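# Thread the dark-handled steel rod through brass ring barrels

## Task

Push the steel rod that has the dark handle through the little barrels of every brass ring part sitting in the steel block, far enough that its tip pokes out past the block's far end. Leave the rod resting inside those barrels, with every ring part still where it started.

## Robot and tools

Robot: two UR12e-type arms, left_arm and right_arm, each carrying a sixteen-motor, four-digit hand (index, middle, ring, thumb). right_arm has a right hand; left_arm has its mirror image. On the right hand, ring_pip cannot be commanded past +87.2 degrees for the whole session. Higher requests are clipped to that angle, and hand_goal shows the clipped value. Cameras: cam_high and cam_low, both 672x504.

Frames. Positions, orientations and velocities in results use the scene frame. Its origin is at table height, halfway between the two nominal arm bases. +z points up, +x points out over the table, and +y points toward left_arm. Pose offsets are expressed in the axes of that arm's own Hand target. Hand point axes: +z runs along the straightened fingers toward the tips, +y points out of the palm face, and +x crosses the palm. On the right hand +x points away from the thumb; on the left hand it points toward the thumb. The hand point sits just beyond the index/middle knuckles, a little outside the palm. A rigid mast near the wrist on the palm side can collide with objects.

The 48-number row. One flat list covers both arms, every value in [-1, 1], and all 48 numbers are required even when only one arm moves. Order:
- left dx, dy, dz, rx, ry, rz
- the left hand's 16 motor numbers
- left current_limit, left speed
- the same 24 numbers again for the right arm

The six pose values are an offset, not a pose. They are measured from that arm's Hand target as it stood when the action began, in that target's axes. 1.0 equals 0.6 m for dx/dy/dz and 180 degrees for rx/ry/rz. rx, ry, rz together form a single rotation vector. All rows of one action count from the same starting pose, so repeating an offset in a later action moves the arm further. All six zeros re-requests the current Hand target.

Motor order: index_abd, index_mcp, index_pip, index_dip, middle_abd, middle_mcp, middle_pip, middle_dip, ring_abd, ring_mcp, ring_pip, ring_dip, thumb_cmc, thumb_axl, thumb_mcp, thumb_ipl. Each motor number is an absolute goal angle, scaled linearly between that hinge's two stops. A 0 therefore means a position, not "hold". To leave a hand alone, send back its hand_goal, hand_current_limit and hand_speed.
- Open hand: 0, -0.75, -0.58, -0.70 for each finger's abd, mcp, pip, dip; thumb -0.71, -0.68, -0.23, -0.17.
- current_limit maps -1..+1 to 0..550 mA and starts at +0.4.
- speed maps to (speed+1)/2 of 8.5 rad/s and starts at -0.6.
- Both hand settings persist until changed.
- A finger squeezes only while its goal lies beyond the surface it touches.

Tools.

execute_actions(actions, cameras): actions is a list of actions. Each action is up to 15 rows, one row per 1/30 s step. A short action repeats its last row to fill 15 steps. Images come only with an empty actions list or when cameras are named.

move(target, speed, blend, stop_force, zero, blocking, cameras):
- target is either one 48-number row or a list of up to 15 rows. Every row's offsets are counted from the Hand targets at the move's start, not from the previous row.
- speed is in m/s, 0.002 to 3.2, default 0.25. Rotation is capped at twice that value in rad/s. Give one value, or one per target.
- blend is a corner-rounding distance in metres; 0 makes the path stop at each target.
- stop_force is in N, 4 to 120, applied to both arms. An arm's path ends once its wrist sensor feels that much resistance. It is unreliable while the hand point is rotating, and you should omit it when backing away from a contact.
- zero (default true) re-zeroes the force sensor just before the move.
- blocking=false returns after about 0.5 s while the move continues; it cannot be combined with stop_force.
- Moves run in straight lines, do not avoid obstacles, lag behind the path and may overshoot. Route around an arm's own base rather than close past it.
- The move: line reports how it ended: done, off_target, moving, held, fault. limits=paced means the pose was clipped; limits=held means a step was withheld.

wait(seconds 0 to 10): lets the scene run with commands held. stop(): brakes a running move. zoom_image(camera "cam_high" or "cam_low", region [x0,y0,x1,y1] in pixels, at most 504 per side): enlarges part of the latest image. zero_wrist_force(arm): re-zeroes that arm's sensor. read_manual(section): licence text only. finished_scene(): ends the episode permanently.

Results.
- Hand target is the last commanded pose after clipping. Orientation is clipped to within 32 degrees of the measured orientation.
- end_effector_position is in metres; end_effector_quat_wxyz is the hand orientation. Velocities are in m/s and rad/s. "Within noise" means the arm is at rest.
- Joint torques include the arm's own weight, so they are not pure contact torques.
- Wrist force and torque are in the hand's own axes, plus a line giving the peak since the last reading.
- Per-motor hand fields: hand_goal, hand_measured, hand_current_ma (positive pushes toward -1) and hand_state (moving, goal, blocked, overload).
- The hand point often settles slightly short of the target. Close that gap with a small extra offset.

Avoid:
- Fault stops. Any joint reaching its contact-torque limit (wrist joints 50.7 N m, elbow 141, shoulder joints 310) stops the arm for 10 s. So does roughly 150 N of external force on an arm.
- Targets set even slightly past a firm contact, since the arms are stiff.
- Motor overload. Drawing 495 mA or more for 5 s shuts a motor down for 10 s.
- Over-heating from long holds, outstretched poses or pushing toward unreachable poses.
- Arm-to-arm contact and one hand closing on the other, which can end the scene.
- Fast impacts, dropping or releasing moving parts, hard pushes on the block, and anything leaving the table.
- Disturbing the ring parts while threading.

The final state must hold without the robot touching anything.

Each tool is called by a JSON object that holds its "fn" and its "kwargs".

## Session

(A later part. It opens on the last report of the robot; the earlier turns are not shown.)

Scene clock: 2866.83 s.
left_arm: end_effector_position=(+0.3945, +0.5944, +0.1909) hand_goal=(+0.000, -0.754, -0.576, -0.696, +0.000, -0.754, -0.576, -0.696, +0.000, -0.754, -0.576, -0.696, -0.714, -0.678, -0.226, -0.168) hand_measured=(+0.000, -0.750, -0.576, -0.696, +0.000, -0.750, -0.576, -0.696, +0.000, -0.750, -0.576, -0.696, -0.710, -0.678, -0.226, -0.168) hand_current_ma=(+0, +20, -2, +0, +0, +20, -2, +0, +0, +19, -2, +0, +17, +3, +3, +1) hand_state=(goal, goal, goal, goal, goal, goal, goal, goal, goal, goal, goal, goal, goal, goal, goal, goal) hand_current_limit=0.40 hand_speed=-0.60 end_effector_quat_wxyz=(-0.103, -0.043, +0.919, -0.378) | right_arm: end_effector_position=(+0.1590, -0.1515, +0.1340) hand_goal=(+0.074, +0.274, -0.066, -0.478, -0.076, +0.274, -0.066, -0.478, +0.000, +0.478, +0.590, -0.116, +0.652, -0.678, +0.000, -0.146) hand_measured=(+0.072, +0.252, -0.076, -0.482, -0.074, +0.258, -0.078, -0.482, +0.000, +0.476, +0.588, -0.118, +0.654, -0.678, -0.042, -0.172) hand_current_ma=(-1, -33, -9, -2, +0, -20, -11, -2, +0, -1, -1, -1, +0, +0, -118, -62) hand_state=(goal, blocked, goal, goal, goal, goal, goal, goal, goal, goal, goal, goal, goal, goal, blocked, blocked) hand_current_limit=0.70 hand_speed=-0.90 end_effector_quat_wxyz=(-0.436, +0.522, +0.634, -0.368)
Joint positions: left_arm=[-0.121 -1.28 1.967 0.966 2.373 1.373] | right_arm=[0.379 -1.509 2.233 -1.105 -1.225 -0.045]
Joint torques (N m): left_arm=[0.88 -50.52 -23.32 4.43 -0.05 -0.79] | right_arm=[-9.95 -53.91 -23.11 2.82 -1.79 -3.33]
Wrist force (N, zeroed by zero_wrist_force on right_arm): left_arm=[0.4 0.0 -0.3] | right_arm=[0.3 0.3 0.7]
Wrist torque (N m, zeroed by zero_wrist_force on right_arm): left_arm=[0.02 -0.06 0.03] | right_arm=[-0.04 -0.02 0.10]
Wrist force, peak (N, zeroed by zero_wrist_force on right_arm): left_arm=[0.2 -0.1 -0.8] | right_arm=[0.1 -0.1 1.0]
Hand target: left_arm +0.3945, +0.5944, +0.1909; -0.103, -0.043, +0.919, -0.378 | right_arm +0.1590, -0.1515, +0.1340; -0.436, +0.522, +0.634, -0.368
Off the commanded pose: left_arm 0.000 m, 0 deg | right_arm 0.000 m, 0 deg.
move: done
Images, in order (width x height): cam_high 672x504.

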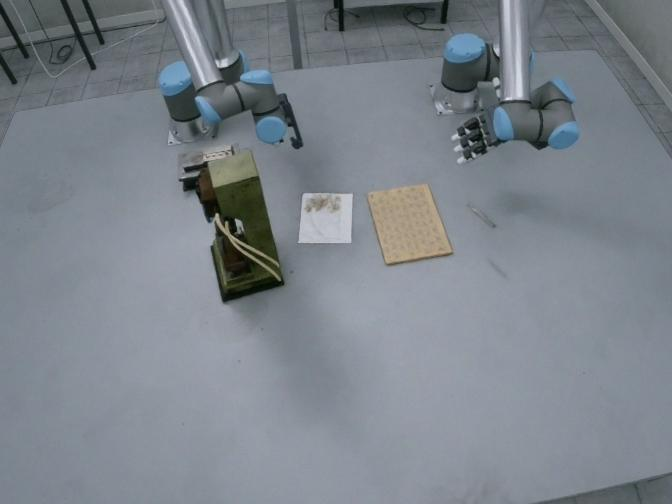

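{"fn": "move", "kwargs": {"target": [0,0,0,0,0,0,0,-0.754,-0.576,-0.696,0,-0.754,-0.576,-0.696,0,-0.754,-0.576,-0.696,-0.714,-0.678,-0.226,-0.168,0.4,-0.6,-0.006585,-0.00108,-0.000334,0,0,0,0.075,0.274,-0.0657,-0.4783,-0.075,0.274,-0.0657,-0.4783,0,0.479,0.591,-0.116,0.653,-0.678,0.0,-0.146,0.7,-0.9], "speed": 0.01, "stop_force": 4, "cameras": ["cam_high", "cam_low"]}}

{"fn": "zoom_image", "kwargs": {"camera": "cam_high", "region": [200, 140, 236, 164]}}

{"fn": "zoom_image", "kwargs": {"camera": "cam_high", "region": [220, 136, 256, 160]}}

{"fn": "zoom_image", "kwargs": {"camera": "cam_low", "region": [250, 140, 350, 200]}}

Scene clock: 2892.27 s.
left_arm: end_effector_position=(+0.3945, +0.5944, +0.1909) hand_goal=(+0.000, -0.754, -0.576, -0.696, +0.000, -0.754, -0.576, -0.696, +0.000, -0.754, -0.576, -0.696, -0.714, -0.678, -0.226, -0.168) hand_measured=(+0.000, -0.750, -0.576, -0.696, +0.000, -0.750, -0.576, -0.696, +0.000, -0.750, -0.576, -0.696, -0.710, -0.678, -0.226, -0.168) hand_current_ma=(+0, +20, -2, +0, +0, +20, -2, +0, +0, +19, -2, +0, +17, +3, +3, +1) hand_state=(goal, goal, goal, goal, goal, goal, goal, goal, goal, goal, goal, goal, goal, goal, goal, goal) hand_current_limit=0.40 hand_speed=-0.60 end_effector_quat_wxyz=(-0.103, -0.043, +0.919, -0.378) | right_arm: end_effector_position=(+0.1593, -0.1555, +0.1340) hand_goal=(+0.074, +0.274, -0.066, -0.478, -0.076, +0.274, -0.066, -0.478, +0.000, +0.478, +0.590, -0.116, +0.652, -0.678, +0.000, -0.146) hand_measured=(+0.072, +0.252, -0.076, -0.482, -0.074, +0.258, -0.078, -0.482, +0.000, +0.476, +0.588, -0.118, +0.654, -0.678, -0.042, -0.172) hand_current_ma=(-1, -33, -9, -2, +0, -20, -11, -2, +0, -1, -1, -1, +0, +0, -118, -62) hand_state=(goal, blocked, goal, goal, goal, goal, goal, goal, goal, goal, goal, goal, goal, goal, blocked, blocked) hand_current_limit=0.70 hand_speed=-0.90 end_effector_quat_wxyz=(-0.436, +0.522, +0.634, -0.368)
Joint positions: left_arm=[-0.121 -1.28 1.967 0.966 2.373 1.373] | right_arm=[0.371 -1.513 2.238 -1.104 -1.231 -0.048]
Joint torques (N m): left_arm=[1.37 -49.41 -23.82 4.52 -0.42 -0.82] | right_arm=[-9.38 -53.1 -22.65 2.8 -1.86 -3.16]
Wrist force (N, zeroed by zero_wrist_force on right_arm): left_arm=[0.2 0.1 -0.3] | right_arm=[-0.1 0.1 0.7]
Wrist torque (N m, zeroed by zero_wrist_force on right_arm): left_arm=[0.04 -0.03 0.02] | right_arm=[-0.08 0.03 0.07]
Wrist force, peak (N, zeroed by zero_wrist_force on right_arm): left_arm=[0.5 0.1 -0.5] | right_arm=[0.6 0.0 0.9]
Hand target: left_arm +0.3945, +0.5944, +0.1909; -0.103, -0.043, +0.919, -0.378 | right_arm +0.1593, -0.1555, +0.1340; -0.436, +0.522, +0.634, -0.368
Off the commanded pose: left_arm 0.000 m, 0 deg | right_arm 0.000 m, 0 deg.
move: done

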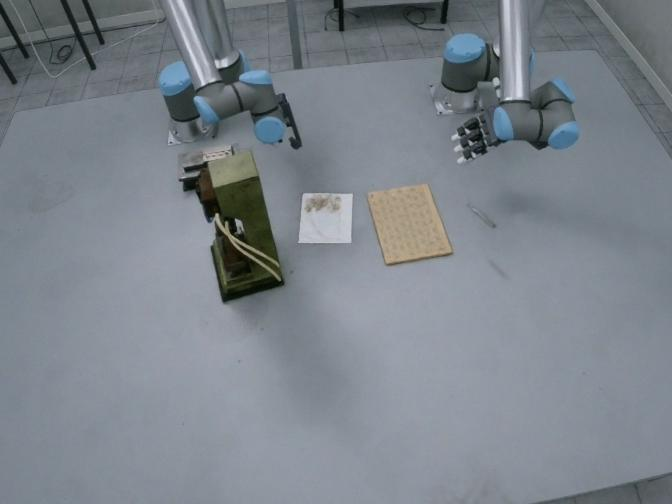

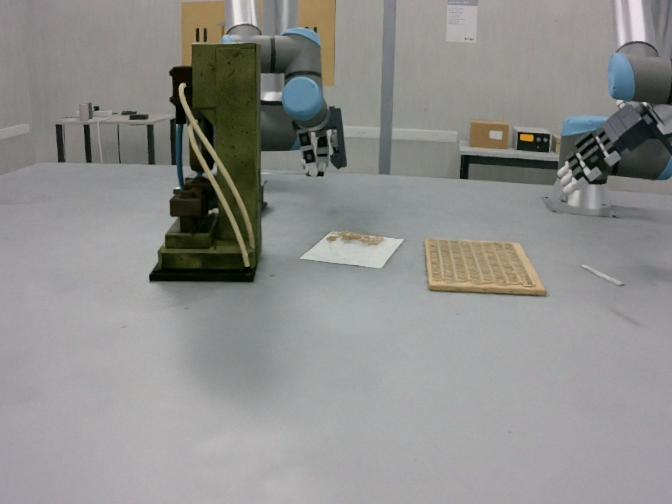

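Scaled by 14.000.

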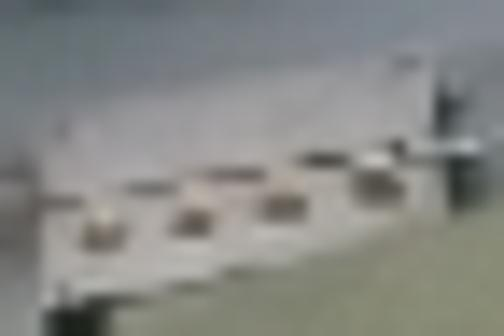

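Scaled by 14.000.

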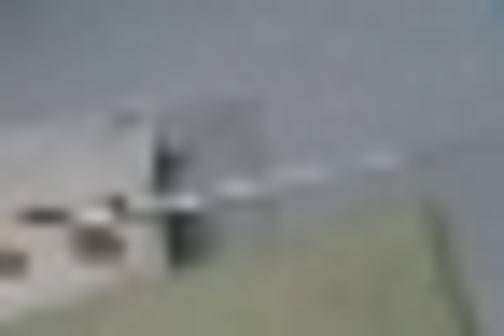

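Scaled by 5.040.

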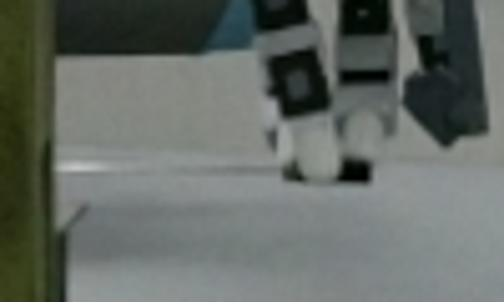

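{"fn": "move", "kwargs": {"target": [0,0,0,0,0,0,0,-0.754,-0.576,-0.696,0,-0.754,-0.576,-0.696,0,-0.754,-0.576,-0.696,-0.714,-0.678,-0.226,-0.168,0.4,-0.6,0.00031,-0.00142,0.0039,0,0,0,0.075,0.274,-0.0657,-0.4783,-0.075,0.274,-0.0657,-0.4783,0,0.479,0.591,-0.116,0.653,-0.678,0.0,-0.146,0.7,-0.9], "speed": 0.01, "stop_force": 4, "cameras": ["cam_high"]}}

{"fn": "zoom_image", "kwargs": {"camera": "cam_high", "region": [200, 140, 236, 164]}}

{"fn": "move", "kwargs": {"target": [0,0,0,0,0,0,0,-0.754,-0.576,-0.696,0,-0.754,-0.576,-0.696,0,-0.754,-0.576,-0.696,-0.714,-0.678,-0.226,-0.168,0.4,-0.6,-0.00062,0.00284,-0.0078,0,0,0,0.075,0.274,-0.0657,-0.4783,-0.075,0.274,-0.0657,-0.4783,0,0.479,0.591,-0.116,0.653,-0.678,0.0,-0.146,0.7,-0.9], "speed": 0.01, "stop_force": 4, "cameras": ["cam_high"]}}

{"fn": "zoom_image", "kwargs": {"camera": "cam_high", "region": [200, 140, 236, 164]}}

Scene clock: 2920.10 s.
left_arm: end_effector_position=(+0.3945, +0.5944, +0.1909) hand_goal=(+0.000, -0.754, -0.576, -0.696, +0.000, -0.754, -0.576, -0.696, +0.000, -0.754, -0.576, -0.696, -0.714, -0.678, -0.226, -0.168) hand_measured=(+0.000, -0.750, -0.576, -0.696, +0.000, -0.750, -0.576, -0.696, +0.000, -0.750, -0.576, -0.696, -0.710, -0.678, -0.226, -0.168) hand_current_ma=(+0, +20, -2, +0, +0, +20, -2, +0, +0, +19, -2, +0, +17, +3, +3, +1) hand_state=(goal, goal, goal, goal, goal, goal, goal, goal, goal, goal, goal, goal, goal, goal, goal, goal) hand_current_limit=0.40 hand_speed=-0.60 end_effector_quat_wxyz=(-0.103, -0.043, +0.919, -0.378) | right_arm: end_effector_position=(+0.1568, -0.1555, +0.1340) hand_goal=(+0.074, +0.274, -0.066, -0.478, -0.076, +0.274, -0.066, -0.478, +0.000, +0.478, +0.590, -0.116, +0.652, -0.678, +0.000, -0.146) hand_measured=(+0.072, +0.252, -0.076, -0.482, -0.074, +0.258, -0.078, -0.482, +0.000, +0.476, +0.588, -0.118, +0.654, -0.678, -0.042, -0.172) hand_current_ma=(-1, -33, -9, -2, +0, -20, -11, -2, +0, -1, -1, -1, +0, +0, -118, -62) hand_state=(goal, blocked, goal, goal, goal, goal, goal, goal, goal, goal, goal, goal, goal, goal, blocked, blocked) hand_current_limit=0.70 hand_speed=-0.90 end_effector_quat_wxyz=(-0.436, +0.522, +0.634, -0.368)
Joint positions: left_arm=[-0.121 -1.28 1.967 0.966 2.373 1.373] | right_arm=[0.373 -1.516 2.241 -1.105 -1.23 -0.047]
Joint torques (N m): left_arm=[0.68 -51.69 -24.22 4.78 0.01 -1.04] | right_arm=[11.36 -52.33 -22.54 -2.55 1.99 3.8]
Wrist force (N, zeroed by zero_wrist_force on right_arm): left_arm=[0.0 0.0 -0.5] | right_arm=[0.0 0.3 0.5]
Wrist torque (N m, zeroed by zero_wrist_force on right_arm): left_arm=[0.05 -0.01 0.00] | right_arm=[-0.04 0.01 -0.11]
Wrist force, peak (N, zeroed by zero_wrist_force on right_arm): left_arm=[0.1 0.0 -0.7] | right_arm=[-0.1 0.1 1.2]
Hand target: left_arm +0.3945, +0.5944, +0.1909; -0.103, -0.043, +0.919, -0.378 | right_arm +0.1568, -0.1555, +0.1340; -0.436, +0.522, +0.634, -0.368
Off the commanded pose: left_arm 0.000 m, 0 deg | right_arm 0.000 m, 0 deg.
move: done
Images, in order (width x height): cam_high 672x504.

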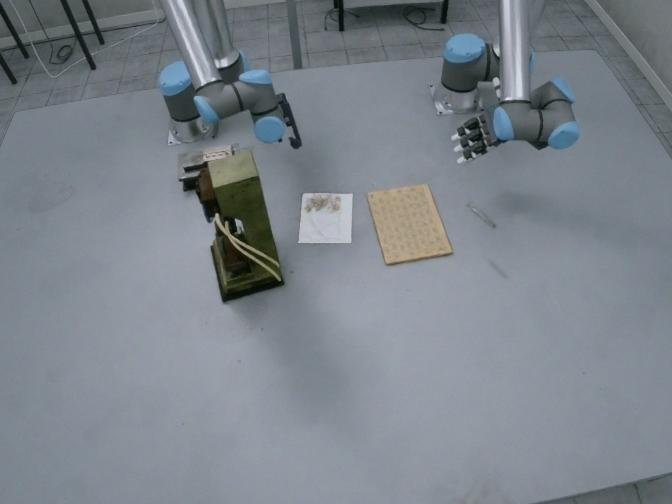

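Scaled by 14.000.

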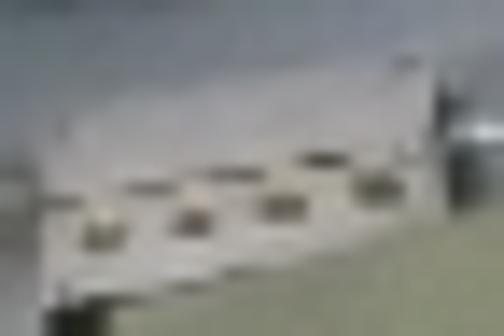

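Scene clock: 2921.53 s.
left_arm: end_effector_position=(+0.3945, +0.5944, +0.1909) hand_goal=(+0.000, -0.754, -0.576, -0.696, +0.000, -0.754, -0.576, -0.696, +0.000, -0.754, -0.576, -0.696, -0.714, -0.678, -0.226, -0.168) hand_measured=(+0.000, -0.750, -0.576, -0.696, +0.000, -0.750, -0.576, -0.696, +0.000, -0.750, -0.576, -0.696, -0.710, -0.678, -0.226, -0.168) hand_current_ma=(+0, +20, -2, +0, +0, +20, -2, +0, +0, +19, -2, +0, +17, +3, +3, +1) hand_state=(goal, goal, goal, goal, goal, goal, goal, goal, goal, goal, goal, goal, goal, goal, goal, goal) hand_current_limit=0.40 hand_speed=-0.60 end_effector_quat_wxyz=(-0.103, -0.043, +0.919, -0.378) | right_arm: end_effector_position=(+0.1618, -0.1555, +0.1340) hand_goal=(+0.074, +0.274, -0.066, -0.478, -0.076, +0.274, -0.066, -0.478, +0.000, +0.478, +0.590, -0.116, +0.652, -0.678, +0.000, -0.146) hand_measured=(+0.072, +0.252, -0.076, -0.482, -0.074, +0.258, -0.078, -0.482, +0.000, +0.476, +0.588, -0.118, +0.654, -0.678, -0.042, -0.172) hand_current_ma=(-1, -33, -9, -2, +0, -20, -11, -2, +0, -1, -1, -1, +0, +0, -118, -62) hand_state=(goal, blocked, goal, goal, goal, goal, goal, goal, goal, goal, goal, goal, goal, goal, blocked, blocked) hand_current_limit=0.70 hand_speed=-0.90 end_effector_quat_wxyz=(-0.436, +0.522, +0.634, -0.368)
Joint positions: left_arm=[-0.121 -1.28 1.967 0.966 2.373 1.373] | right_arm=[0.37 -1.51 2.234 -1.104 -1.233 -0.049]
Joint torques (N m): left_arm=[0.69 -47.48 -24.05 4.61 -0.51 -1.07] | right_arm=[-10.74 -26.74 -34.97 2.69 -1.87 -3.02]
Wrist force (N, zeroed by zero_wrist_force on right_arm): left_arm=[0.2 0.0 -0.4] | right_arm=[-0.3 -0.3 0.6]
Wrist torque (N m, zeroed by zero_wrist_force on right_arm): left_arm=[0.04 -0.04 0.02] | right_arm=[-0.11 0.05 0.05]
Wrist force, peak (N, zeroed by zero_wrist_force on right_arm): left_arm=[0.5 0.2 -0.5] | right_arm=[0.3 0.1 1.0]
Hand target: left_arm +0.3945, +0.5944, +0.1909; -0.103, -0.043, +0.919, -0.378 | right_arm +0.1618, -0.1555, +0.1340; -0.436, +0.522, +0.634, -0.368
Off the commanded pose: left_arm 0.000 m, 0 deg | right_arm 0.000 m, 0 deg.
move: done
Images, in order (width x height): cam_high 672x504.

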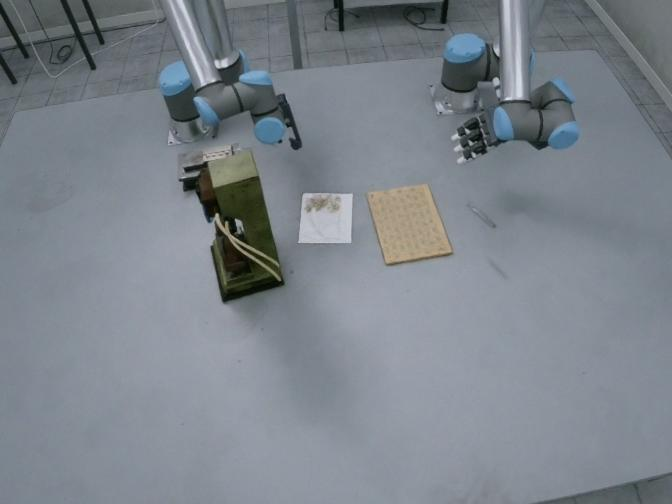

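Scaled by 14.000.

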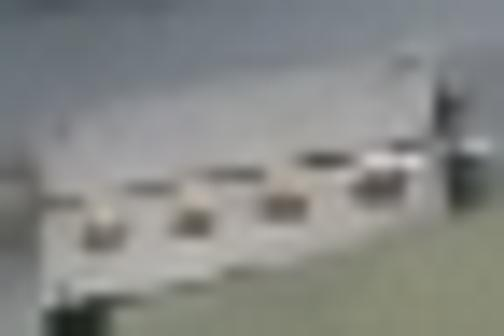

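{"fn": "move", "kwargs": {"target": [0,0,0,0,0,0,0,-0.754,-0.576,-0.696,0,-0.754,-0.576,-0.696,0,-0.754,-0.576,-0.696,-0.714,-0.678,-0.226,-0.168,0.4,-0.6,0.02173,-0.00212,0.01136,0,0,0,0.075,0.274,-0.0657,-0.4783,-0.075,0.274,-0.0657,-0.4783,0,0.479,0.591,-0.116,0.653,-0.678,0.0,-0.146,0.7,-0.9], "speed": 0.02, "stop_force": 4, "cameras": ["cam_high"]}}

{"fn": "zoom_image", "kwargs": {"camera": "cam_high", "region": [200, 140, 236, 164]}}

{"fn": "zoom_image", "kwargs": {"camera": "cam_high", "region": [222, 138, 252, 158]}}

Scene clock: 3015.60 s.
left_arm: end_effector_position=(+0.3945, +0.5944, +0.1909) hand_goal=(+0.000, -0.754, -0.576, -0.696, +0.000, -0.754, -0.576, -0.696, +0.000, -0.754, -0.576, -0.696, -0.714, -0.678, -0.226, -0.168) hand_measured=(+0.000, -0.750, -0.576, -0.696, +0.000, -0.750, -0.576, -0.696, +0.000, -0.750, -0.576, -0.696, -0.710, -0.678, -0.226, -0.168) hand_current_ma=(+0, +20, -2, +0, +0, +20, -2, +0, +0, +19, -2, +0, +17, +3, +3, +1) hand_state=(goal, goal, goal, goal, goal, goal, goal, goal, goal, goal, goal, goal, goal, goal, goal, goal) hand_current_limit=0.40 hand_speed=-0.60 end_effector_quat_wxyz=(-0.103, -0.043, +0.919, -0.378) | right_arm: end_effector_position=(+0.1540, -0.1430, +0.1350) hand_goal=(+0.074, +0.274, -0.066, -0.478, -0.076, +0.274, -0.066, -0.478, +0.000, +0.478, +0.590, -0.116, +0.652, -0.678, +0.000, -0.146) hand_measured=(+0.072, +0.252, -0.076, -0.482, -0.074, +0.258, -0.078, -0.482, +0.000, +0.476, +0.588, -0.118, +0.654, -0.678, -0.042, -0.172) hand_current_ma=(-1, -33, -9, -2, +0, -20, -11, -2, +0, -1, -1, -1, +0, +0, -118, -62) hand_state=(goal, blocked, goal, goal, goal, goal, goal, goal, goal, goal, goal, goal, goal, goal, blocked, blocked) hand_current_limit=0.70 hand_speed=-0.90 end_effector_quat_wxyz=(-0.436, +0.522, +0.634, -0.368)
Joint positions: left_arm=[-0.121 -1.28 1.967 0.966 2.373 1.373] | right_arm=[0.398 -1.508 2.23 -1.105 -1.207 -0.038]
Joint torques (N m): left_arm=[-1.48 -50.4 -24.99 4.95 -0.18 -0.88] | right_arm=[11.79 -26.94 -36.3 -2.57 1.81 3.62]
Wrist force (N, zeroed by zero_wrist_force on right_arm): left_arm=[0.1 0.1 -0.2] | right_arm=[-0.2 -0.1 0.7]
Wrist torque (N m, zeroed by zero_wrist_force on right_arm): left_arm=[0.03 -0.01 0.00] | right_arm=[-0.10 0.04 -0.27]
Wrist force, peak (N, zeroed by zero_wrist_force on right_arm): left_arm=[0.3 -0.1 -0.7] | right_arm=[0.2 -0.1 1.2]
Hand target: left_arm +0.3945, +0.5944, +0.1909; -0.103, -0.043, +0.919, -0.378 | right_arm +0.1540, -0.1430, +0.1350; -0.436, +0.522, +0.634, -0.368
Off the commanded pose: left_arm 0.000 m, 0 deg | right_arm 0.000 m, 0 deg.
move: done
Images, in order (width x height): cam_high 672x504.

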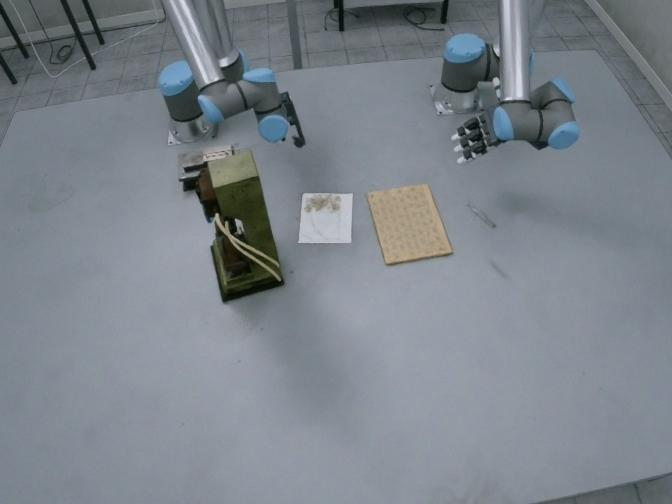

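Scaled by 14.000.

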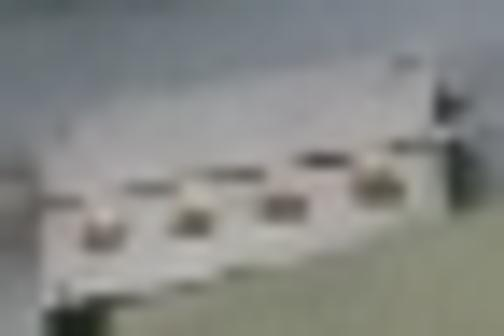

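Scaled by 16.800.

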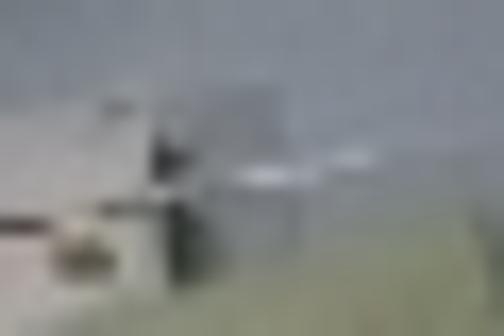

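{"fn": "move", "kwargs": {"target": [0,0,0,0,0,0,0,-0.754,-0.576,-0.696,0,-0.754,-0.576,-0.696,0,-0.754,-0.576,-0.696,-0.714,-0.678,-0.226,-0.168,0.4,-0.6,-0.04115,-0.00675,-0.00209,0,0,0,0.075,0.274,-0.0657,-0.4783,-0.075,0.274,-0.0657,-0.4783,0,0.479,0.591,-0.116,0.653,-0.678,0.0,-0.146,0.7,-0.9], "speed": 0.02, "stop_force": 4, "cameras": ["cam_high"]}}

{"fn": "zoom_image", "kwargs": {"camera": "cam_high", "region": [200, 140, 236, 164]}}

{"fn": "zoom_image", "kwargs": {"camera": "cam_high", "region": [222, 138, 252, 158]}}

Scene clock: 3028.20 s.
left_arm: end_effector_position=(+0.3945, +0.5944, +0.1909) hand_goal=(+0.000, -0.754, -0.576, -0.696, +0.000, -0.754, -0.576, -0.696, +0.000, -0.754, -0.576, -0.696, -0.714, -0.678, -0.226, -0.168) hand_measured=(+0.000, -0.750, -0.576, -0.696, +0.000, -0.750, -0.576, -0.696, +0.000, -0.750, -0.576, -0.696, -0.710, -0.678, -0.226, -0.168) hand_current_ma=(+0, +20, -2, +0, +0, +20, -2, +0, +0, +19, -2, +0, +17, +3, +3, +1) hand_state=(goal, goal, goal, goal, goal, goal, goal, goal, goal, goal, goal, goal, goal, goal, goal, goal) hand_current_limit=0.40 hand_speed=-0.60 end_effector_quat_wxyz=(-0.103, -0.043, +0.919, -0.378) | right_arm: end_effector_position=(+0.1556, -0.1680, +0.1350) hand_goal=(+0.074, +0.274, -0.066, -0.478, -0.076, +0.274, -0.066, -0.478, +0.000, +0.478, +0.590, -0.116, +0.652, -0.678, +0.000, -0.146) hand_measured=(+0.072, +0.252, -0.076, -0.482, -0.074, +0.258, -0.078, -0.482, +0.000, +0.476, +0.588, -0.118, +0.654, -0.678, -0.042, -0.172) hand_current_ma=(-1, -33, -9, -2, +0, -20, -11, -2, +0, -1, -1, -1, +0, +0, -118, -62) hand_state=(goal, blocked, goal, goal, goal, goal, goal, goal, goal, goal, goal, goal, goal, goal, blocked, blocked) hand_current_limit=0.70 hand_speed=-0.90 end_effector_quat_wxyz=(-0.436, +0.522, +0.634, -0.368)
Joint positions: left_arm=[-0.121 -1.28 1.967 0.966 2.373 1.373] | right_arm=[0.351 -1.532 2.255 -1.1 -1.251 -0.056]
Joint torques (N m): left_arm=[2.02 -50.99 -24.06 4.72 -0.39 -0.87] | right_arm=[-11.42 -51.63 -22.9 2.94 -1.83 -3.3]
Wrist force (N, zeroed by zero_wrist_force on right_arm): left_arm=[0.2 0.1 -0.3] | right_arm=[-0.1 0.2 0.5]
Wrist torque (N m, zeroed by zero_wrist_force on right_arm): left_arm=[0.04 -0.03 0.02] | right_arm=[-0.05 0.04 0.07]
Wrist force, peak (N, zeroed by zero_wrist_force on right_arm): left_arm=[0.0 0.1 -0.7] | right_arm=[-0.1 0.3 1.3]
Hand target: left_arm +0.3945, +0.5944, +0.1909; -0.103, -0.043, +0.919, -0.378 | right_arm +0.1556, -0.1680, +0.1350; -0.436, +0.522, +0.634, -0.368
Off the commanded pose: left_arm 0.000 m, 0 deg | right_arm 0.000 m, 0 deg.
move: done
Images, in order (width x height): cam_high 672x504.

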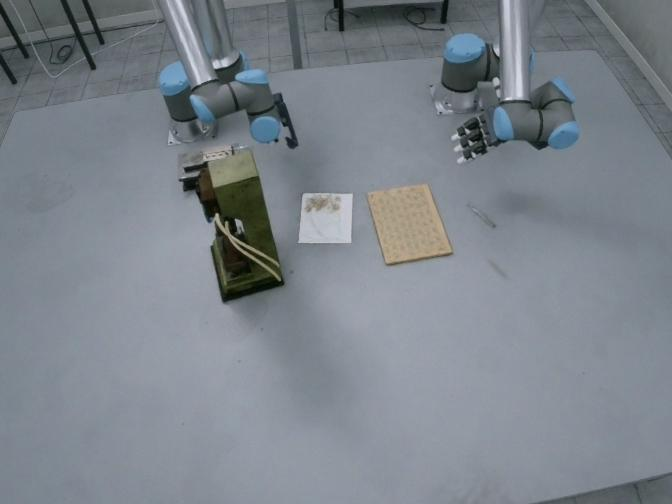

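Scaled by 14.000.

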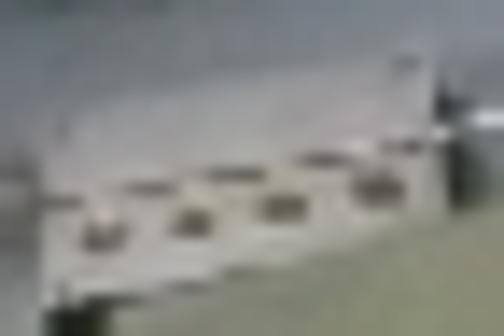

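Scaled by 16.800.

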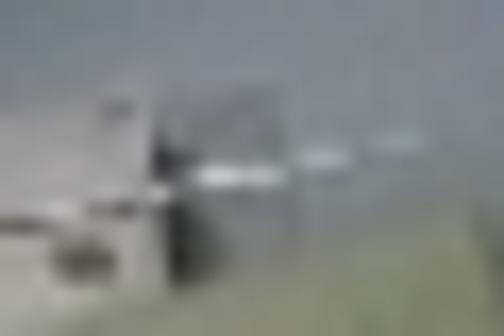

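{"fn": "execute_actions", "kwargs": {"actions": [], "cameras": ["cam_low","cam_high"]}}

{"fn": "zoom_image", "kwargs": {"camera": "cam_low", "region": [256, 160, 316, 184]}}

{"fn": "zoom_image", "kwargs": {"camera": "cam_high", "region": [230, 130, 290, 154]}}

Scene clock: 3048.70 s.
left_arm: end_effector_position=(+0.3945, +0.5944, +0.1909) hand_goal=(+0.000, -0.754, -0.576, -0.696, +0.000, -0.754, -0.576, -0.696, +0.000, -0.754, -0.576, -0.696, -0.714, -0.678, -0.226, -0.168) hand_measured=(+0.000, -0.750, -0.576, -0.696, +0.000, -0.750, -0.576, -0.696, +0.000, -0.750, -0.576, -0.696, -0.710, -0.678, -0.226, -0.168) hand_current_ma=(+0, +20, -2, +0, +0, +20, -2, +0, +0, +19, -2, +0, +17, +3, +3, +1) hand_state=(goal, goal, goal, goal, goal, goal, goal, goal, goal, goal, goal, goal, goal, goal, goal, goal) hand_current_limit=0.40 hand_speed=-0.60 end_effector_quat_wxyz=(-0.103, -0.043, +0.919, -0.378) | right_arm: end_effector_position=(+0.1556, -0.1680, +0.1350) hand_goal=(+0.074, +0.274, -0.066, -0.478, -0.076, +0.274, -0.066, -0.478, +0.000, +0.478, +0.590, -0.116, +0.652, -0.678, +0.000, -0.146) hand_measured=(+0.072, +0.252, -0.076, -0.482, -0.074, +0.258, -0.078, -0.482, +0.000, +0.476, +0.588, -0.118, +0.654, -0.678, -0.042, -0.172) hand_current_ma=(-1, -33, -9, -2, +0, -20, -11, -2, +0, -1, -1, -1, +0, +0, -118, -62) hand_state=(goal, blocked, goal, goal, goal, goal, goal, goal, goal, goal, goal, goal, goal, goal, blocked, blocked) hand_current_limit=0.70 hand_speed=-0.90 end_effector_quat_wxyz=(-0.436, +0.522, +0.634, -0.368)
Joint positions: left_arm=[-0.121 -1.28 1.967 0.966 2.373 1.373] | right_arm=[0.351 -1.532 2.255 -1.1 -1.251 -0.056]
Joint velocities: within noise
Joint torques (N m): left_arm=[-0.84 -48.08 -24.4 4.98 0.18 -0.74] | right_arm=[-11.33 -51.58 -22.56 2.88 -1.91 -3.27]
Wrist force (N, zeroed by zero_wrist_force on right_arm): left_arm=[0.2 0.0 -0.2] | right_arm=[0.0 -0.1 0.5]
Wrist torque (N m, zeroed by zero_wrist_force on right_arm): left_arm=[0.02 -0.03 0.02] | right_arm=[-0.07 0.03 0.08]
Wrist force, peak (N, zeroed by zero_wrist_force on right_arm): left_arm=[0.1 0.0 -0.7] | right_arm=[0.4 0.1 1.1]
Hand target: left_arm +0.3945, +0.5944, +0.1909; -0.103, -0.043, +0.919, -0.378 | right_arm +0.1556, -0.1680, +0.1350; -0.436, +0.522, +0.634, -0.368
Off the commanded pose: left_arm 0.000 m, 0 deg | right_arm 0.000 m, 0 deg.

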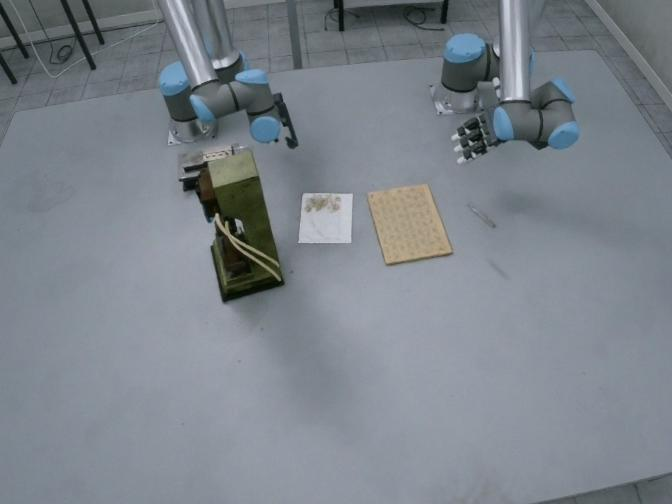

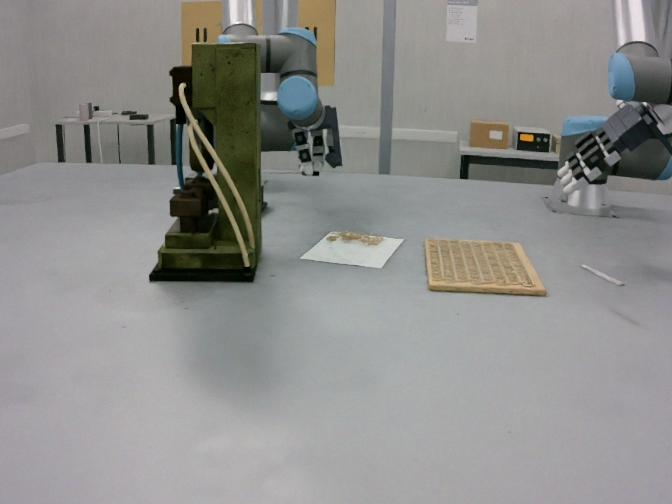

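Scaled by 8.400.

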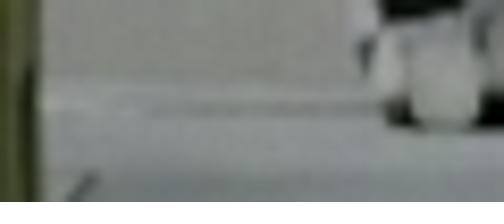

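Scaled by 8.400.

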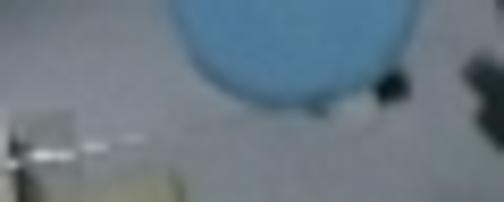

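{"fn": "move", "kwargs": {"target": [[0,0,0,0,0,0,0,-0.754,-0.576,-0.696,0,-0.754,-0.576,-0.696,0,-0.754,-0.576,-0.696,-0.714,-0.678,-0.226,-0.168,0.4,-0.6,0.06578,0.01109,0.0025,0,0,0,0.075,0.274,-0.0657,-0.4783,-0.075,0.274,-0.0657,-0.4783,0,0.479,0.591,-0.116,0.653,-0.678,0.0,-0.146,0.7,-0.9],[0,0,0,0,0,0,0,-0.754,-0.576,-0.696,0,-0.754,-0.576,-0.696,0,-0.754,-0.576,-0.696,-0.714,-0.678,-0.226,-0.168,0.4,-0.6,0.064375,0.01877,0.0054,0,0,0,0.075,0.274,-0.0657,-0.4783,-0.075,0.274,-0.0657,-0.4783,0,0.479,0.591,-0.116,0.653,-0.678,0.0,-0.146,0.7,-0.9]], "speed": 0.03, "cameras": ["cam_high", "cam_low"]}}

{"fn": "zoom_image", "kwargs": {"camera": "cam_low", "region": [256, 160, 336, 184]}}

{"fn": "zoom_image", "kwargs": {"camera": "cam_high", "region": [220, 136, 256, 160]}}

Scene clock: 3071.33 s.
left_arm: end_effector_position=(+0.3945, +0.5944, +0.1909) hand_goal=(+0.000, -0.754, -0.576, -0.696, +0.000, -0.754, -0.576, -0.696, +0.000, -0.754, -0.576, -0.696, -0.714, -0.678, -0.226, -0.168) hand_measured=(+0.000, -0.750, -0.576, -0.696, +0.000, -0.750, -0.576, -0.696, +0.000, -0.750, -0.576, -0.696, -0.710, -0.678, -0.226, -0.168) hand_current_ma=(+0, +20, -2, +0, +0, +20, -2, +0, +0, +19, -2, +0, +17, +3, +3, +1) hand_state=(goal, goal, goal, goal, goal, goal, goal, goal, goal, goal, goal, goal, goal, goal, goal, goal) hand_current_limit=0.40 hand_speed=-0.60 end_effector_quat_wxyz=(-0.103, -0.043, +0.919, -0.378) | right_arm: end_effector_position=(+0.1536, -0.1280, +0.1301) hand_goal=(+0.074, +0.274, -0.066, -0.478, -0.076, +0.274, -0.066, -0.478, +0.000, +0.478, +0.590, -0.116, +0.652, -0.678, +0.000, -0.146) hand_measured=(+0.072, +0.252, -0.076, -0.482, -0.074, +0.258, -0.078, -0.482, +0.000, +0.476, +0.588, -0.118, +0.654, -0.678, -0.042, -0.172) hand_current_ma=(-1, -33, -9, -2, +0, -20, -11, -2, +0, -1, -1, -1, +0, +0, -118, -62) hand_state=(goal, blocked, goal, goal, goal, goal, goal, goal, goal, goal, goal, goal, goal, goal, blocked, blocked) hand_current_limit=0.70 hand_speed=-0.90 end_effector_quat_wxyz=(-0.436, +0.522, +0.634, -0.368)
Joint positions: left_arm=[-0.121 -1.28 1.967 0.966 2.373 1.373] | right_arm=[0.425 -1.486 2.217 -1.119 -1.182 -0.027]
Joint torques (N m): left_arm=[0.68 -50.96 -24.13 5.07 0 -0.78] | right_arm=[12.09 -27.79 -22.7 -2.86 1.56 3.69]
Wrist force (N, zeroed by zero_wrist_force on right_arm): left_arm=[0.3 0.1 -0.3] | right_arm=[-0.1 0.1 0.6]
Wrist torque (N m, zeroed by zero_wrist_force on right_arm): left_arm=[0.04 -0.05 0.02] | right_arm=[-0.07 0.04 -0.27]
Wrist force, peak (N, zeroed by zero_wrist_force on right_arm): left_arm=[0.4 -0.1 -0.7] | right_arm=[-0.1 -0.1 1.2]
Hand target: left_arm +0.3945, +0.5944, +0.1909; -0.103, -0.043, +0.919, -0.378 | right_arm +0.1536, -0.1280, +0.1300; -0.436, +0.522, +0.634, -0.368
Off the commanded pose: left_arm 0.000 m, 0 deg | right_arm 0.000 m, 0 deg.
move: done

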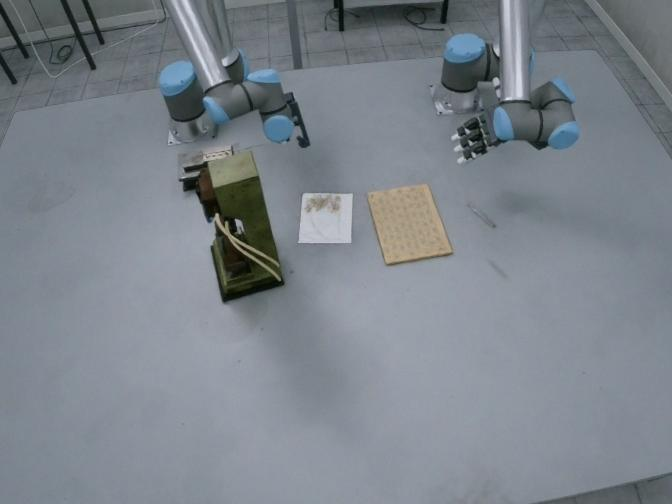

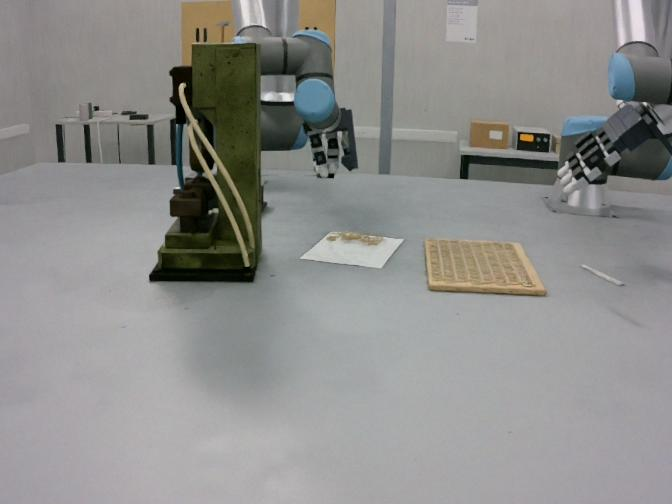

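Scaled by 6.300.

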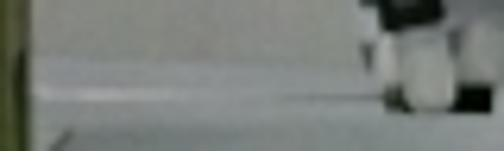

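Scaled by 14.000.

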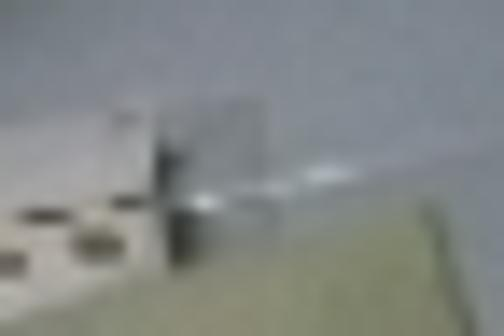

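{"fn": "move", "kwargs": {"target": [0,0,0,0,0,0,0,-0.754,-0.576,-0.696,0,-0.754,-0.576,-0.696,0,-0.754,-0.576,-0.696,-0.714,-0.678,-0.226,-0.168,0.4,-0.6,-0.02304,-0.00378,-0.00117,0,0,0,0.075,0.274,-0.0657,-0.4783,-0.075,0.274,-0.0657,-0.4783,0,0.479,0.591,-0.116,0.653,-0.678,0.0,-0.146,0.7,-0.9], "speed": 0.008, "stop_force": 4, "cameras": ["cam_high"]}}

{"fn": "zoom_image", "kwargs": {"camera": "cam_high", "region": [220, 136, 256, 160]}}

Scene clock: 3085.37 s.
left_arm: end_effector_position=(+0.3945, +0.5944, +0.1909) hand_goal=(+0.000, -0.754, -0.576, -0.696, +0.000, -0.754, -0.576, -0.696, +0.000, -0.754, -0.576, -0.696, -0.714, -0.678, -0.226, -0.168) hand_measured=(+0.000, -0.750, -0.576, -0.696, +0.000, -0.750, -0.576, -0.696, +0.000, -0.750, -0.576, -0.696, -0.710, -0.678, -0.226, -0.168) hand_current_ma=(+0, +20, -2, +0, +0, +20, -2, +0, +0, +19, -2, +0, +17, +3, +3, +1) hand_state=(goal, goal, goal, goal, goal, goal, goal, goal, goal, goal, goal, goal, goal, goal, goal, goal) hand_current_limit=0.40 hand_speed=-0.60 end_effector_quat_wxyz=(-0.103, -0.043, +0.919, -0.378) | right_arm: end_effector_position=(+0.1545, -0.1420, +0.1300) hand_goal=(+0.074, +0.274, -0.066, -0.478, -0.076, +0.274, -0.066, -0.478, +0.000, +0.478, +0.590, -0.116, +0.652, -0.678, +0.000, -0.146) hand_measured=(+0.076, +0.270, -0.070, -0.482, -0.074, +0.270, -0.072, -0.480, +0.000, +0.476, +0.588, -0.118, +0.652, -0.676, -0.002, -0.148) hand_current_ma=(+1, -3, -3, -2, +1, -3, -5, -2, +0, -1, -1, -1, +0, +1, -1, -2) hand_state=(goal, goal, goal, goal, goal, goal, goal, goal, goal, goal, goal, goal, goal, goal, goal, goal) hand_current_limit=0.70 hand_speed=-0.90 end_effector_quat_wxyz=(-0.436, +0.522, +0.634, -0.368)
Joint positions: left_arm=[-0.121 -1.28 1.967 0.966 2.373 1.373] | right_arm=[0.4 -1.499 2.232 -1.116 -1.205 -0.037]
Joint torques (N m): left_arm=[-0.14 -51.34 -24.23 4.76 -0.04 -0.87] | right_arm=[-9.7 -54.05 -22.79 2.63 -1.68 -3.29]
Wrist force (N, zeroed by zero_wrist_force on right_arm): left_arm=[0.1 0.3 -0.6] | right_arm=[0.4 -0.2 1.0]
Wrist torque (N m, zeroed by zero_wrist_force on right_arm): left_arm=[0.09 -0.03 0.00] | right_arm=[-0.14 -0.04 0.10]
Wrist force, peak (N, zeroed by zero_wrist_force on right_arm): left_arm=[0.4 0.0 -0.7] | right_arm=[2.4 0.3 1.2]
Hand target: left_arm +0.3945, +0.5944, +0.1909; -0.103, -0.043, +0.919, -0.378 | right_arm +0.1545, -0.1420, +0.1300; -0.436, +0.522, +0.634, -0.368
Off the commanded pose: left_arm 0.000 m, 0 deg | right_arm 0.000 m, 0 deg.
move: done
Images, in order (width x height): cam_high 672x504.

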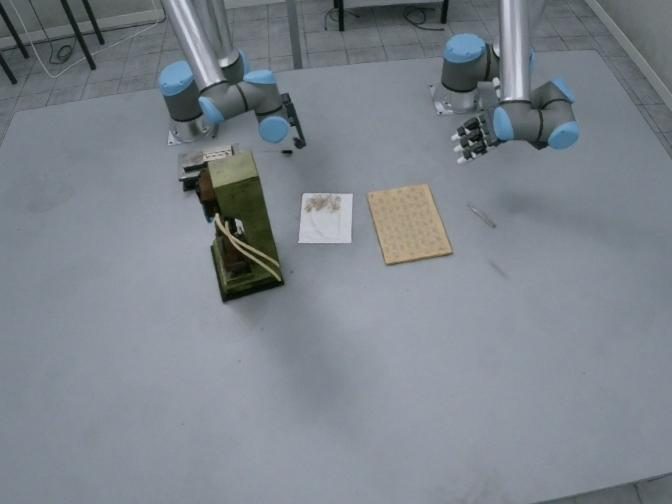

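Scaled by 14.000.

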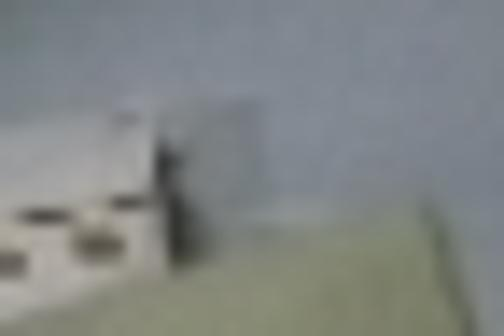

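{"fn": "execute_actions", "kwargs": {"actions": [], "cameras": ["all"]}}

{"fn": "zoom_image", "kwargs": {"camera": "cam_high", "region": [215, 130, 315, 180]}}

{"fn": "zoom_image", "kwargs": {"camera": "cam_low", "region": [240, 140, 370, 220]}}

Scene clock: 3092.10 s.
left_arm: end_effector_position=(+0.3945, +0.5944, +0.1909) hand_goal=(+0.000, -0.754, -0.576, -0.696, +0.000, -0.754, -0.576, -0.696, +0.000, -0.754, -0.576, -0.696, -0.714, -0.678, -0.226, -0.168) hand_measured=(+0.000, -0.750, -0.576, -0.696, +0.000, -0.750, -0.576, -0.696, +0.000, -0.750, -0.576, -0.696, -0.710, -0.678, -0.226, -0.168) hand_current_ma=(+0, +20, -2, +0, +0, +20, -2, +0, +0, +19, -2, +0, +17, +3, +3, +1) hand_state=(goal, goal, goal, goal, goal, goal, goal, goal, goal, goal, goal, goal, goal, goal, goal, goal) hand_current_limit=0.40 hand_speed=-0.60 end_effector_quat_wxyz=(-0.103, -0.043, +0.919, -0.378) | right_arm: end_effector_position=(+0.1545, -0.1420, +0.1300) hand_goal=(+0.074, +0.274, -0.066, -0.478, -0.076, +0.274, -0.066, -0.478, +0.000, +0.478, +0.590, -0.116, +0.652, -0.678, +0.000, -0.146) hand_measured=(+0.076, +0.270, -0.070, -0.482, -0.074, +0.270, -0.072, -0.480, +0.000, +0.476, +0.588, -0.118, +0.652, -0.676, -0.002, -0.148) hand_current_ma=(+1, -3, -3, -2, +1, -3, -5, -2, +0, -1, -1, -1, +0, +1, -1, -2) hand_state=(goal, goal, goal, goal, goal, goal, goal, goal, goal, goal, goal, goal, goal, goal, goal, goal) hand_current_limit=0.70 hand_speed=-0.90 end_effector_quat_wxyz=(-0.436, +0.522, +0.634, -0.368)
Joint positions: left_arm=[-0.121 -1.28 1.967 0.966 2.373 1.373] | right_arm=[0.399 -1.499 2.232 -1.116 -1.205 -0.037]
Joint velocities: within noise
Joint torques (N m): left_arm=[1.28 -50.58 -24.67 4.1 -0.14 -0.75] | right_arm=[-9.26 -54.26 -22.48 2.63 -1.99 -3.36]
Wrist force (N, zeroed by zero_wrist_force on right_arm): left_arm=[0.4 -0.2 -0.5] | right_arm=[0.2 -0.4 0.8]
Wrist torque (N m, zeroed by zero_wrist_force on right_arm): left_arm=[0.01 -0.06 0.04] | right_arm=[-0.15 -0.01 0.07]
Wrist force, peak (N, zeroed by zero_wrist_force on right_arm): left_arm=[0.7 -0.1 -0.5] | right_arm=[-0.2 -0.2 1.1]
Hand target: left_arm +0.3945, +0.5944, +0.1909; -0.103, -0.043, +0.919, -0.378 | right_arm +0.1545, -0.1420, +0.1300; -0.436, +0.522, +0.634, -0.368
Off the commanded pose: left_arm 0.000 m, 0 deg | right_arm 0.000 m, 0 deg.

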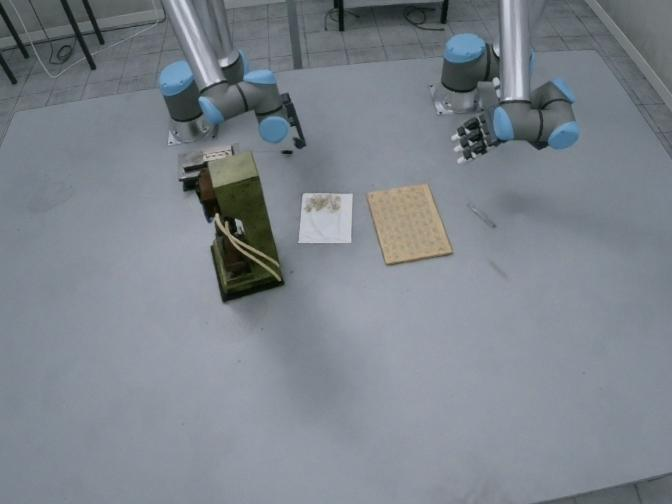

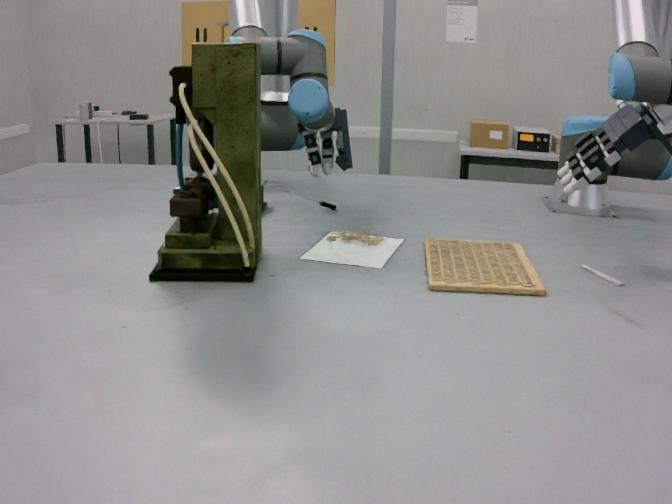

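Scaled by 5.040.

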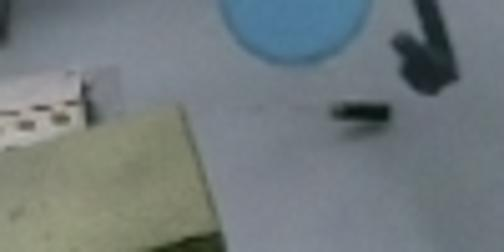

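Scaled by 3.877.

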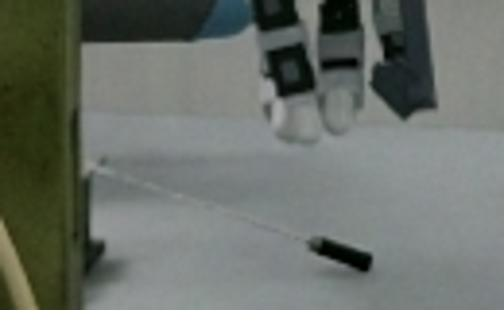

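{"fn": "zoom_image", "kwargs": {"camera": "cam_high", "region": [224, 136, 299, 166]}}

{"fn": "zoom_image", "kwargs": {"camera": "cam_low", "region": [255, 165, 345, 219]}}

Scaled by 6.720.

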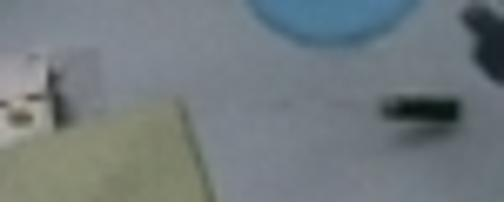

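Scaled by 5.600.

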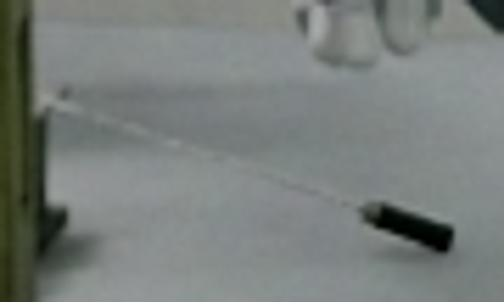

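{"fn": "move", "kwargs": {"target": [[0,0,0,0,0,0,0,-0.754,-0.576,-0.696,0,-0.754,-0.576,-0.696,0,-0.754,-0.576,-0.696,-0.714,-0.678,-0.226,-0.168,0.4,-0.6,0.00562,-0.03072,-0.0116,0,0,0,0.075,-0.0685,0.2993,-0.5362,-0.075,-0.0685,0.2993,-0.5362,0,0.479,0.591,-0.116,0.653,-0.678,-0.2247,-0.1243,0.4,-0.6],[0,0,0,0,0,0,0,-0.754,-0.576,-0.696,0,-0.754,-0.576,-0.696,0,-0.754,-0.576,-0.696,-0.714,-0.678,-0.226,-0.168,0.4,-0.6,0.03986,0.01202,0.03529,0.00786,-0.05355,0.09072,0.075,-0.0685,0.2993,-0.5362,-0.075,-0.0685,0.2993,-0.5362,0,0.479,0.591,-0.116,0.653,-0.678,-0.2247,-0.1243,0.4,-0.6]], "speed": 0.08, "cameras": ["cam_high", "cam_low"]}}

{"fn": "zoom_image", "kwargs": {"camera": "cam_low", "region": [255, 150, 375, 222]}}

{"fn": "zoom_image", "kwargs": {"camera": "cam_high", "region": [225, 120, 325, 180]}}

Scene clock: 3334.43 s.
left_arm: end_effector_position=(+0.3945, +0.5944, +0.1909) hand_goal=(+0.000, -0.754, -0.576, -0.696, +0.000, -0.754, -0.576, -0.696, +0.000, -0.754, -0.576, -0.696, -0.714, -0.678, -0.226, -0.168) hand_measured=(+0.000, -0.750, -0.576, -0.696, +0.000, -0.750, -0.576, -0.696, +0.000, -0.750, -0.576, -0.696, -0.710, -0.678, -0.226, -0.168) hand_current_ma=(+0, +20, -2, +0, +0, +20, -2, +0, +0, +19, -2, +0, +17, +3, +3, +1) hand_state=(goal, goal, goal, goal, goal, goal, goal, goal, goal, goal, goal, goal, goal, goal, goal, goal) hand_current_limit=0.40 hand_speed=-0.60 end_effector_quat_wxyz=(-0.103, -0.043, +0.919, -0.378) | right_arm: end_effector_position=(+0.1353, -0.1174, +0.1200) hand_goal=(+0.074, -0.068, +0.300, -0.536, -0.076, -0.068, +0.300, -0.536, +0.000, +0.478, +0.590, -0.116, +0.652, -0.678, -0.224, -0.124) hand_measured=(+0.076, -0.062, +0.296, -0.534, -0.074, -0.062, +0.294, -0.534, +0.000, +0.476, +0.588, -0.118, +0.652, -0.676, -0.220, -0.126) hand_current_ma=(+1, +5, -3, +1, +1, +5, -5, +1, +0, -1, -1, -1, +0, +1, +4, -1) hand_state=(goal, goal, goal, goal, goal, goal, goal, goal, goal, goal, goal, goal, goal, goal, goal, goal) hand_current_limit=0.40 hand_speed=-0.60 end_effector_quat_wxyz=(-0.331, +0.569, +0.583, -0.476)
Joint positions: left_arm=[-0.121 -1.28 1.967 0.966 2.373 1.373] | right_arm=[0.567 -1.392 2.155 -1.12 -1.212 0.296]
Joint torques (N m): left_arm=[1.39 -51.86 -24.7 4.52 -0.4 -0.67] | right_arm=[13.25 -37.68 -34.73 -2.72 -1.87 4.05]
Wrist force (N, zeroed by zero_wrist_force on right_arm): left_arm=[0.1 0.1 -0.3] | right_arm=[0.2 0.1 0.7]
Wrist torque (N m, zeroed by zero_wrist_force on right_arm): left_arm=[0.04 -0.02 0.01] | right_arm=[-0.09 -0.05 -0.32]
Wrist force, peak (N, zeroed by zero_wrist_force on right_arm): left_arm=[0.4 0.1 -0.6] | right_arm=[0.1 -0.3 1.3]
Hand target: left_arm +0.3945, +0.5944, +0.1909; -0.103, -0.043, +0.919, -0.378 | right_arm +0.1353, -0.1174, +0.1200; -0.331, +0.569, +0.583, -0.476
Off the commanded pose: left_arm 0.000 m, 0 deg | right_arm 0.000 m, 0 deg.
move: done

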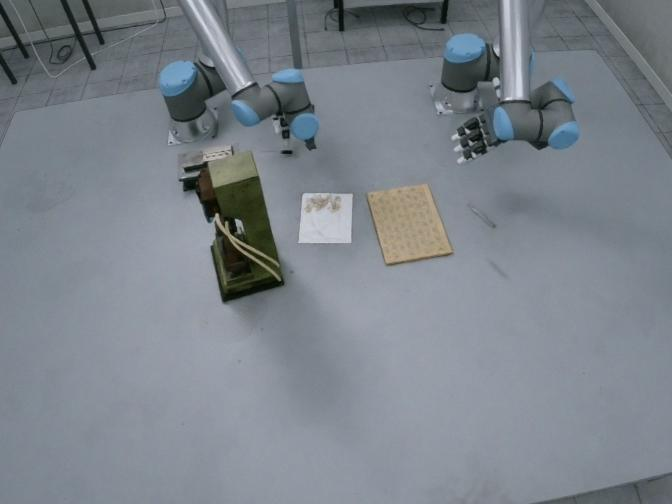

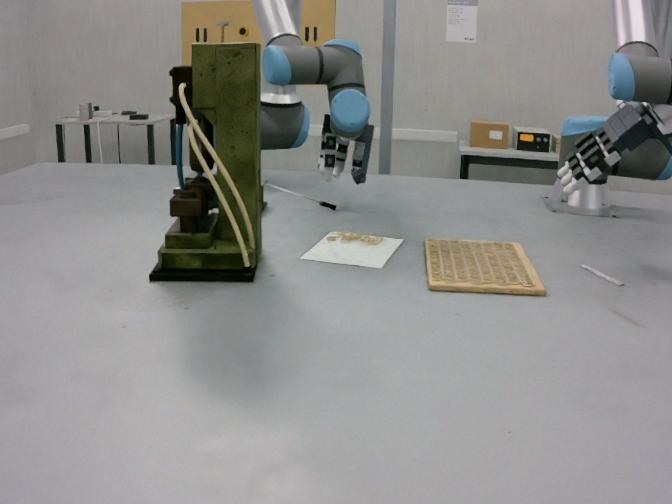

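Scaled by 4.200.

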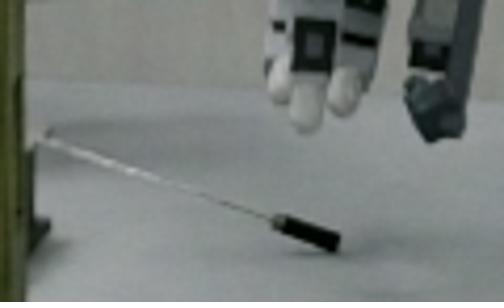

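Scaled by 5.040.

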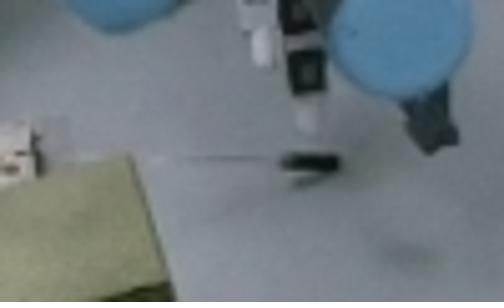

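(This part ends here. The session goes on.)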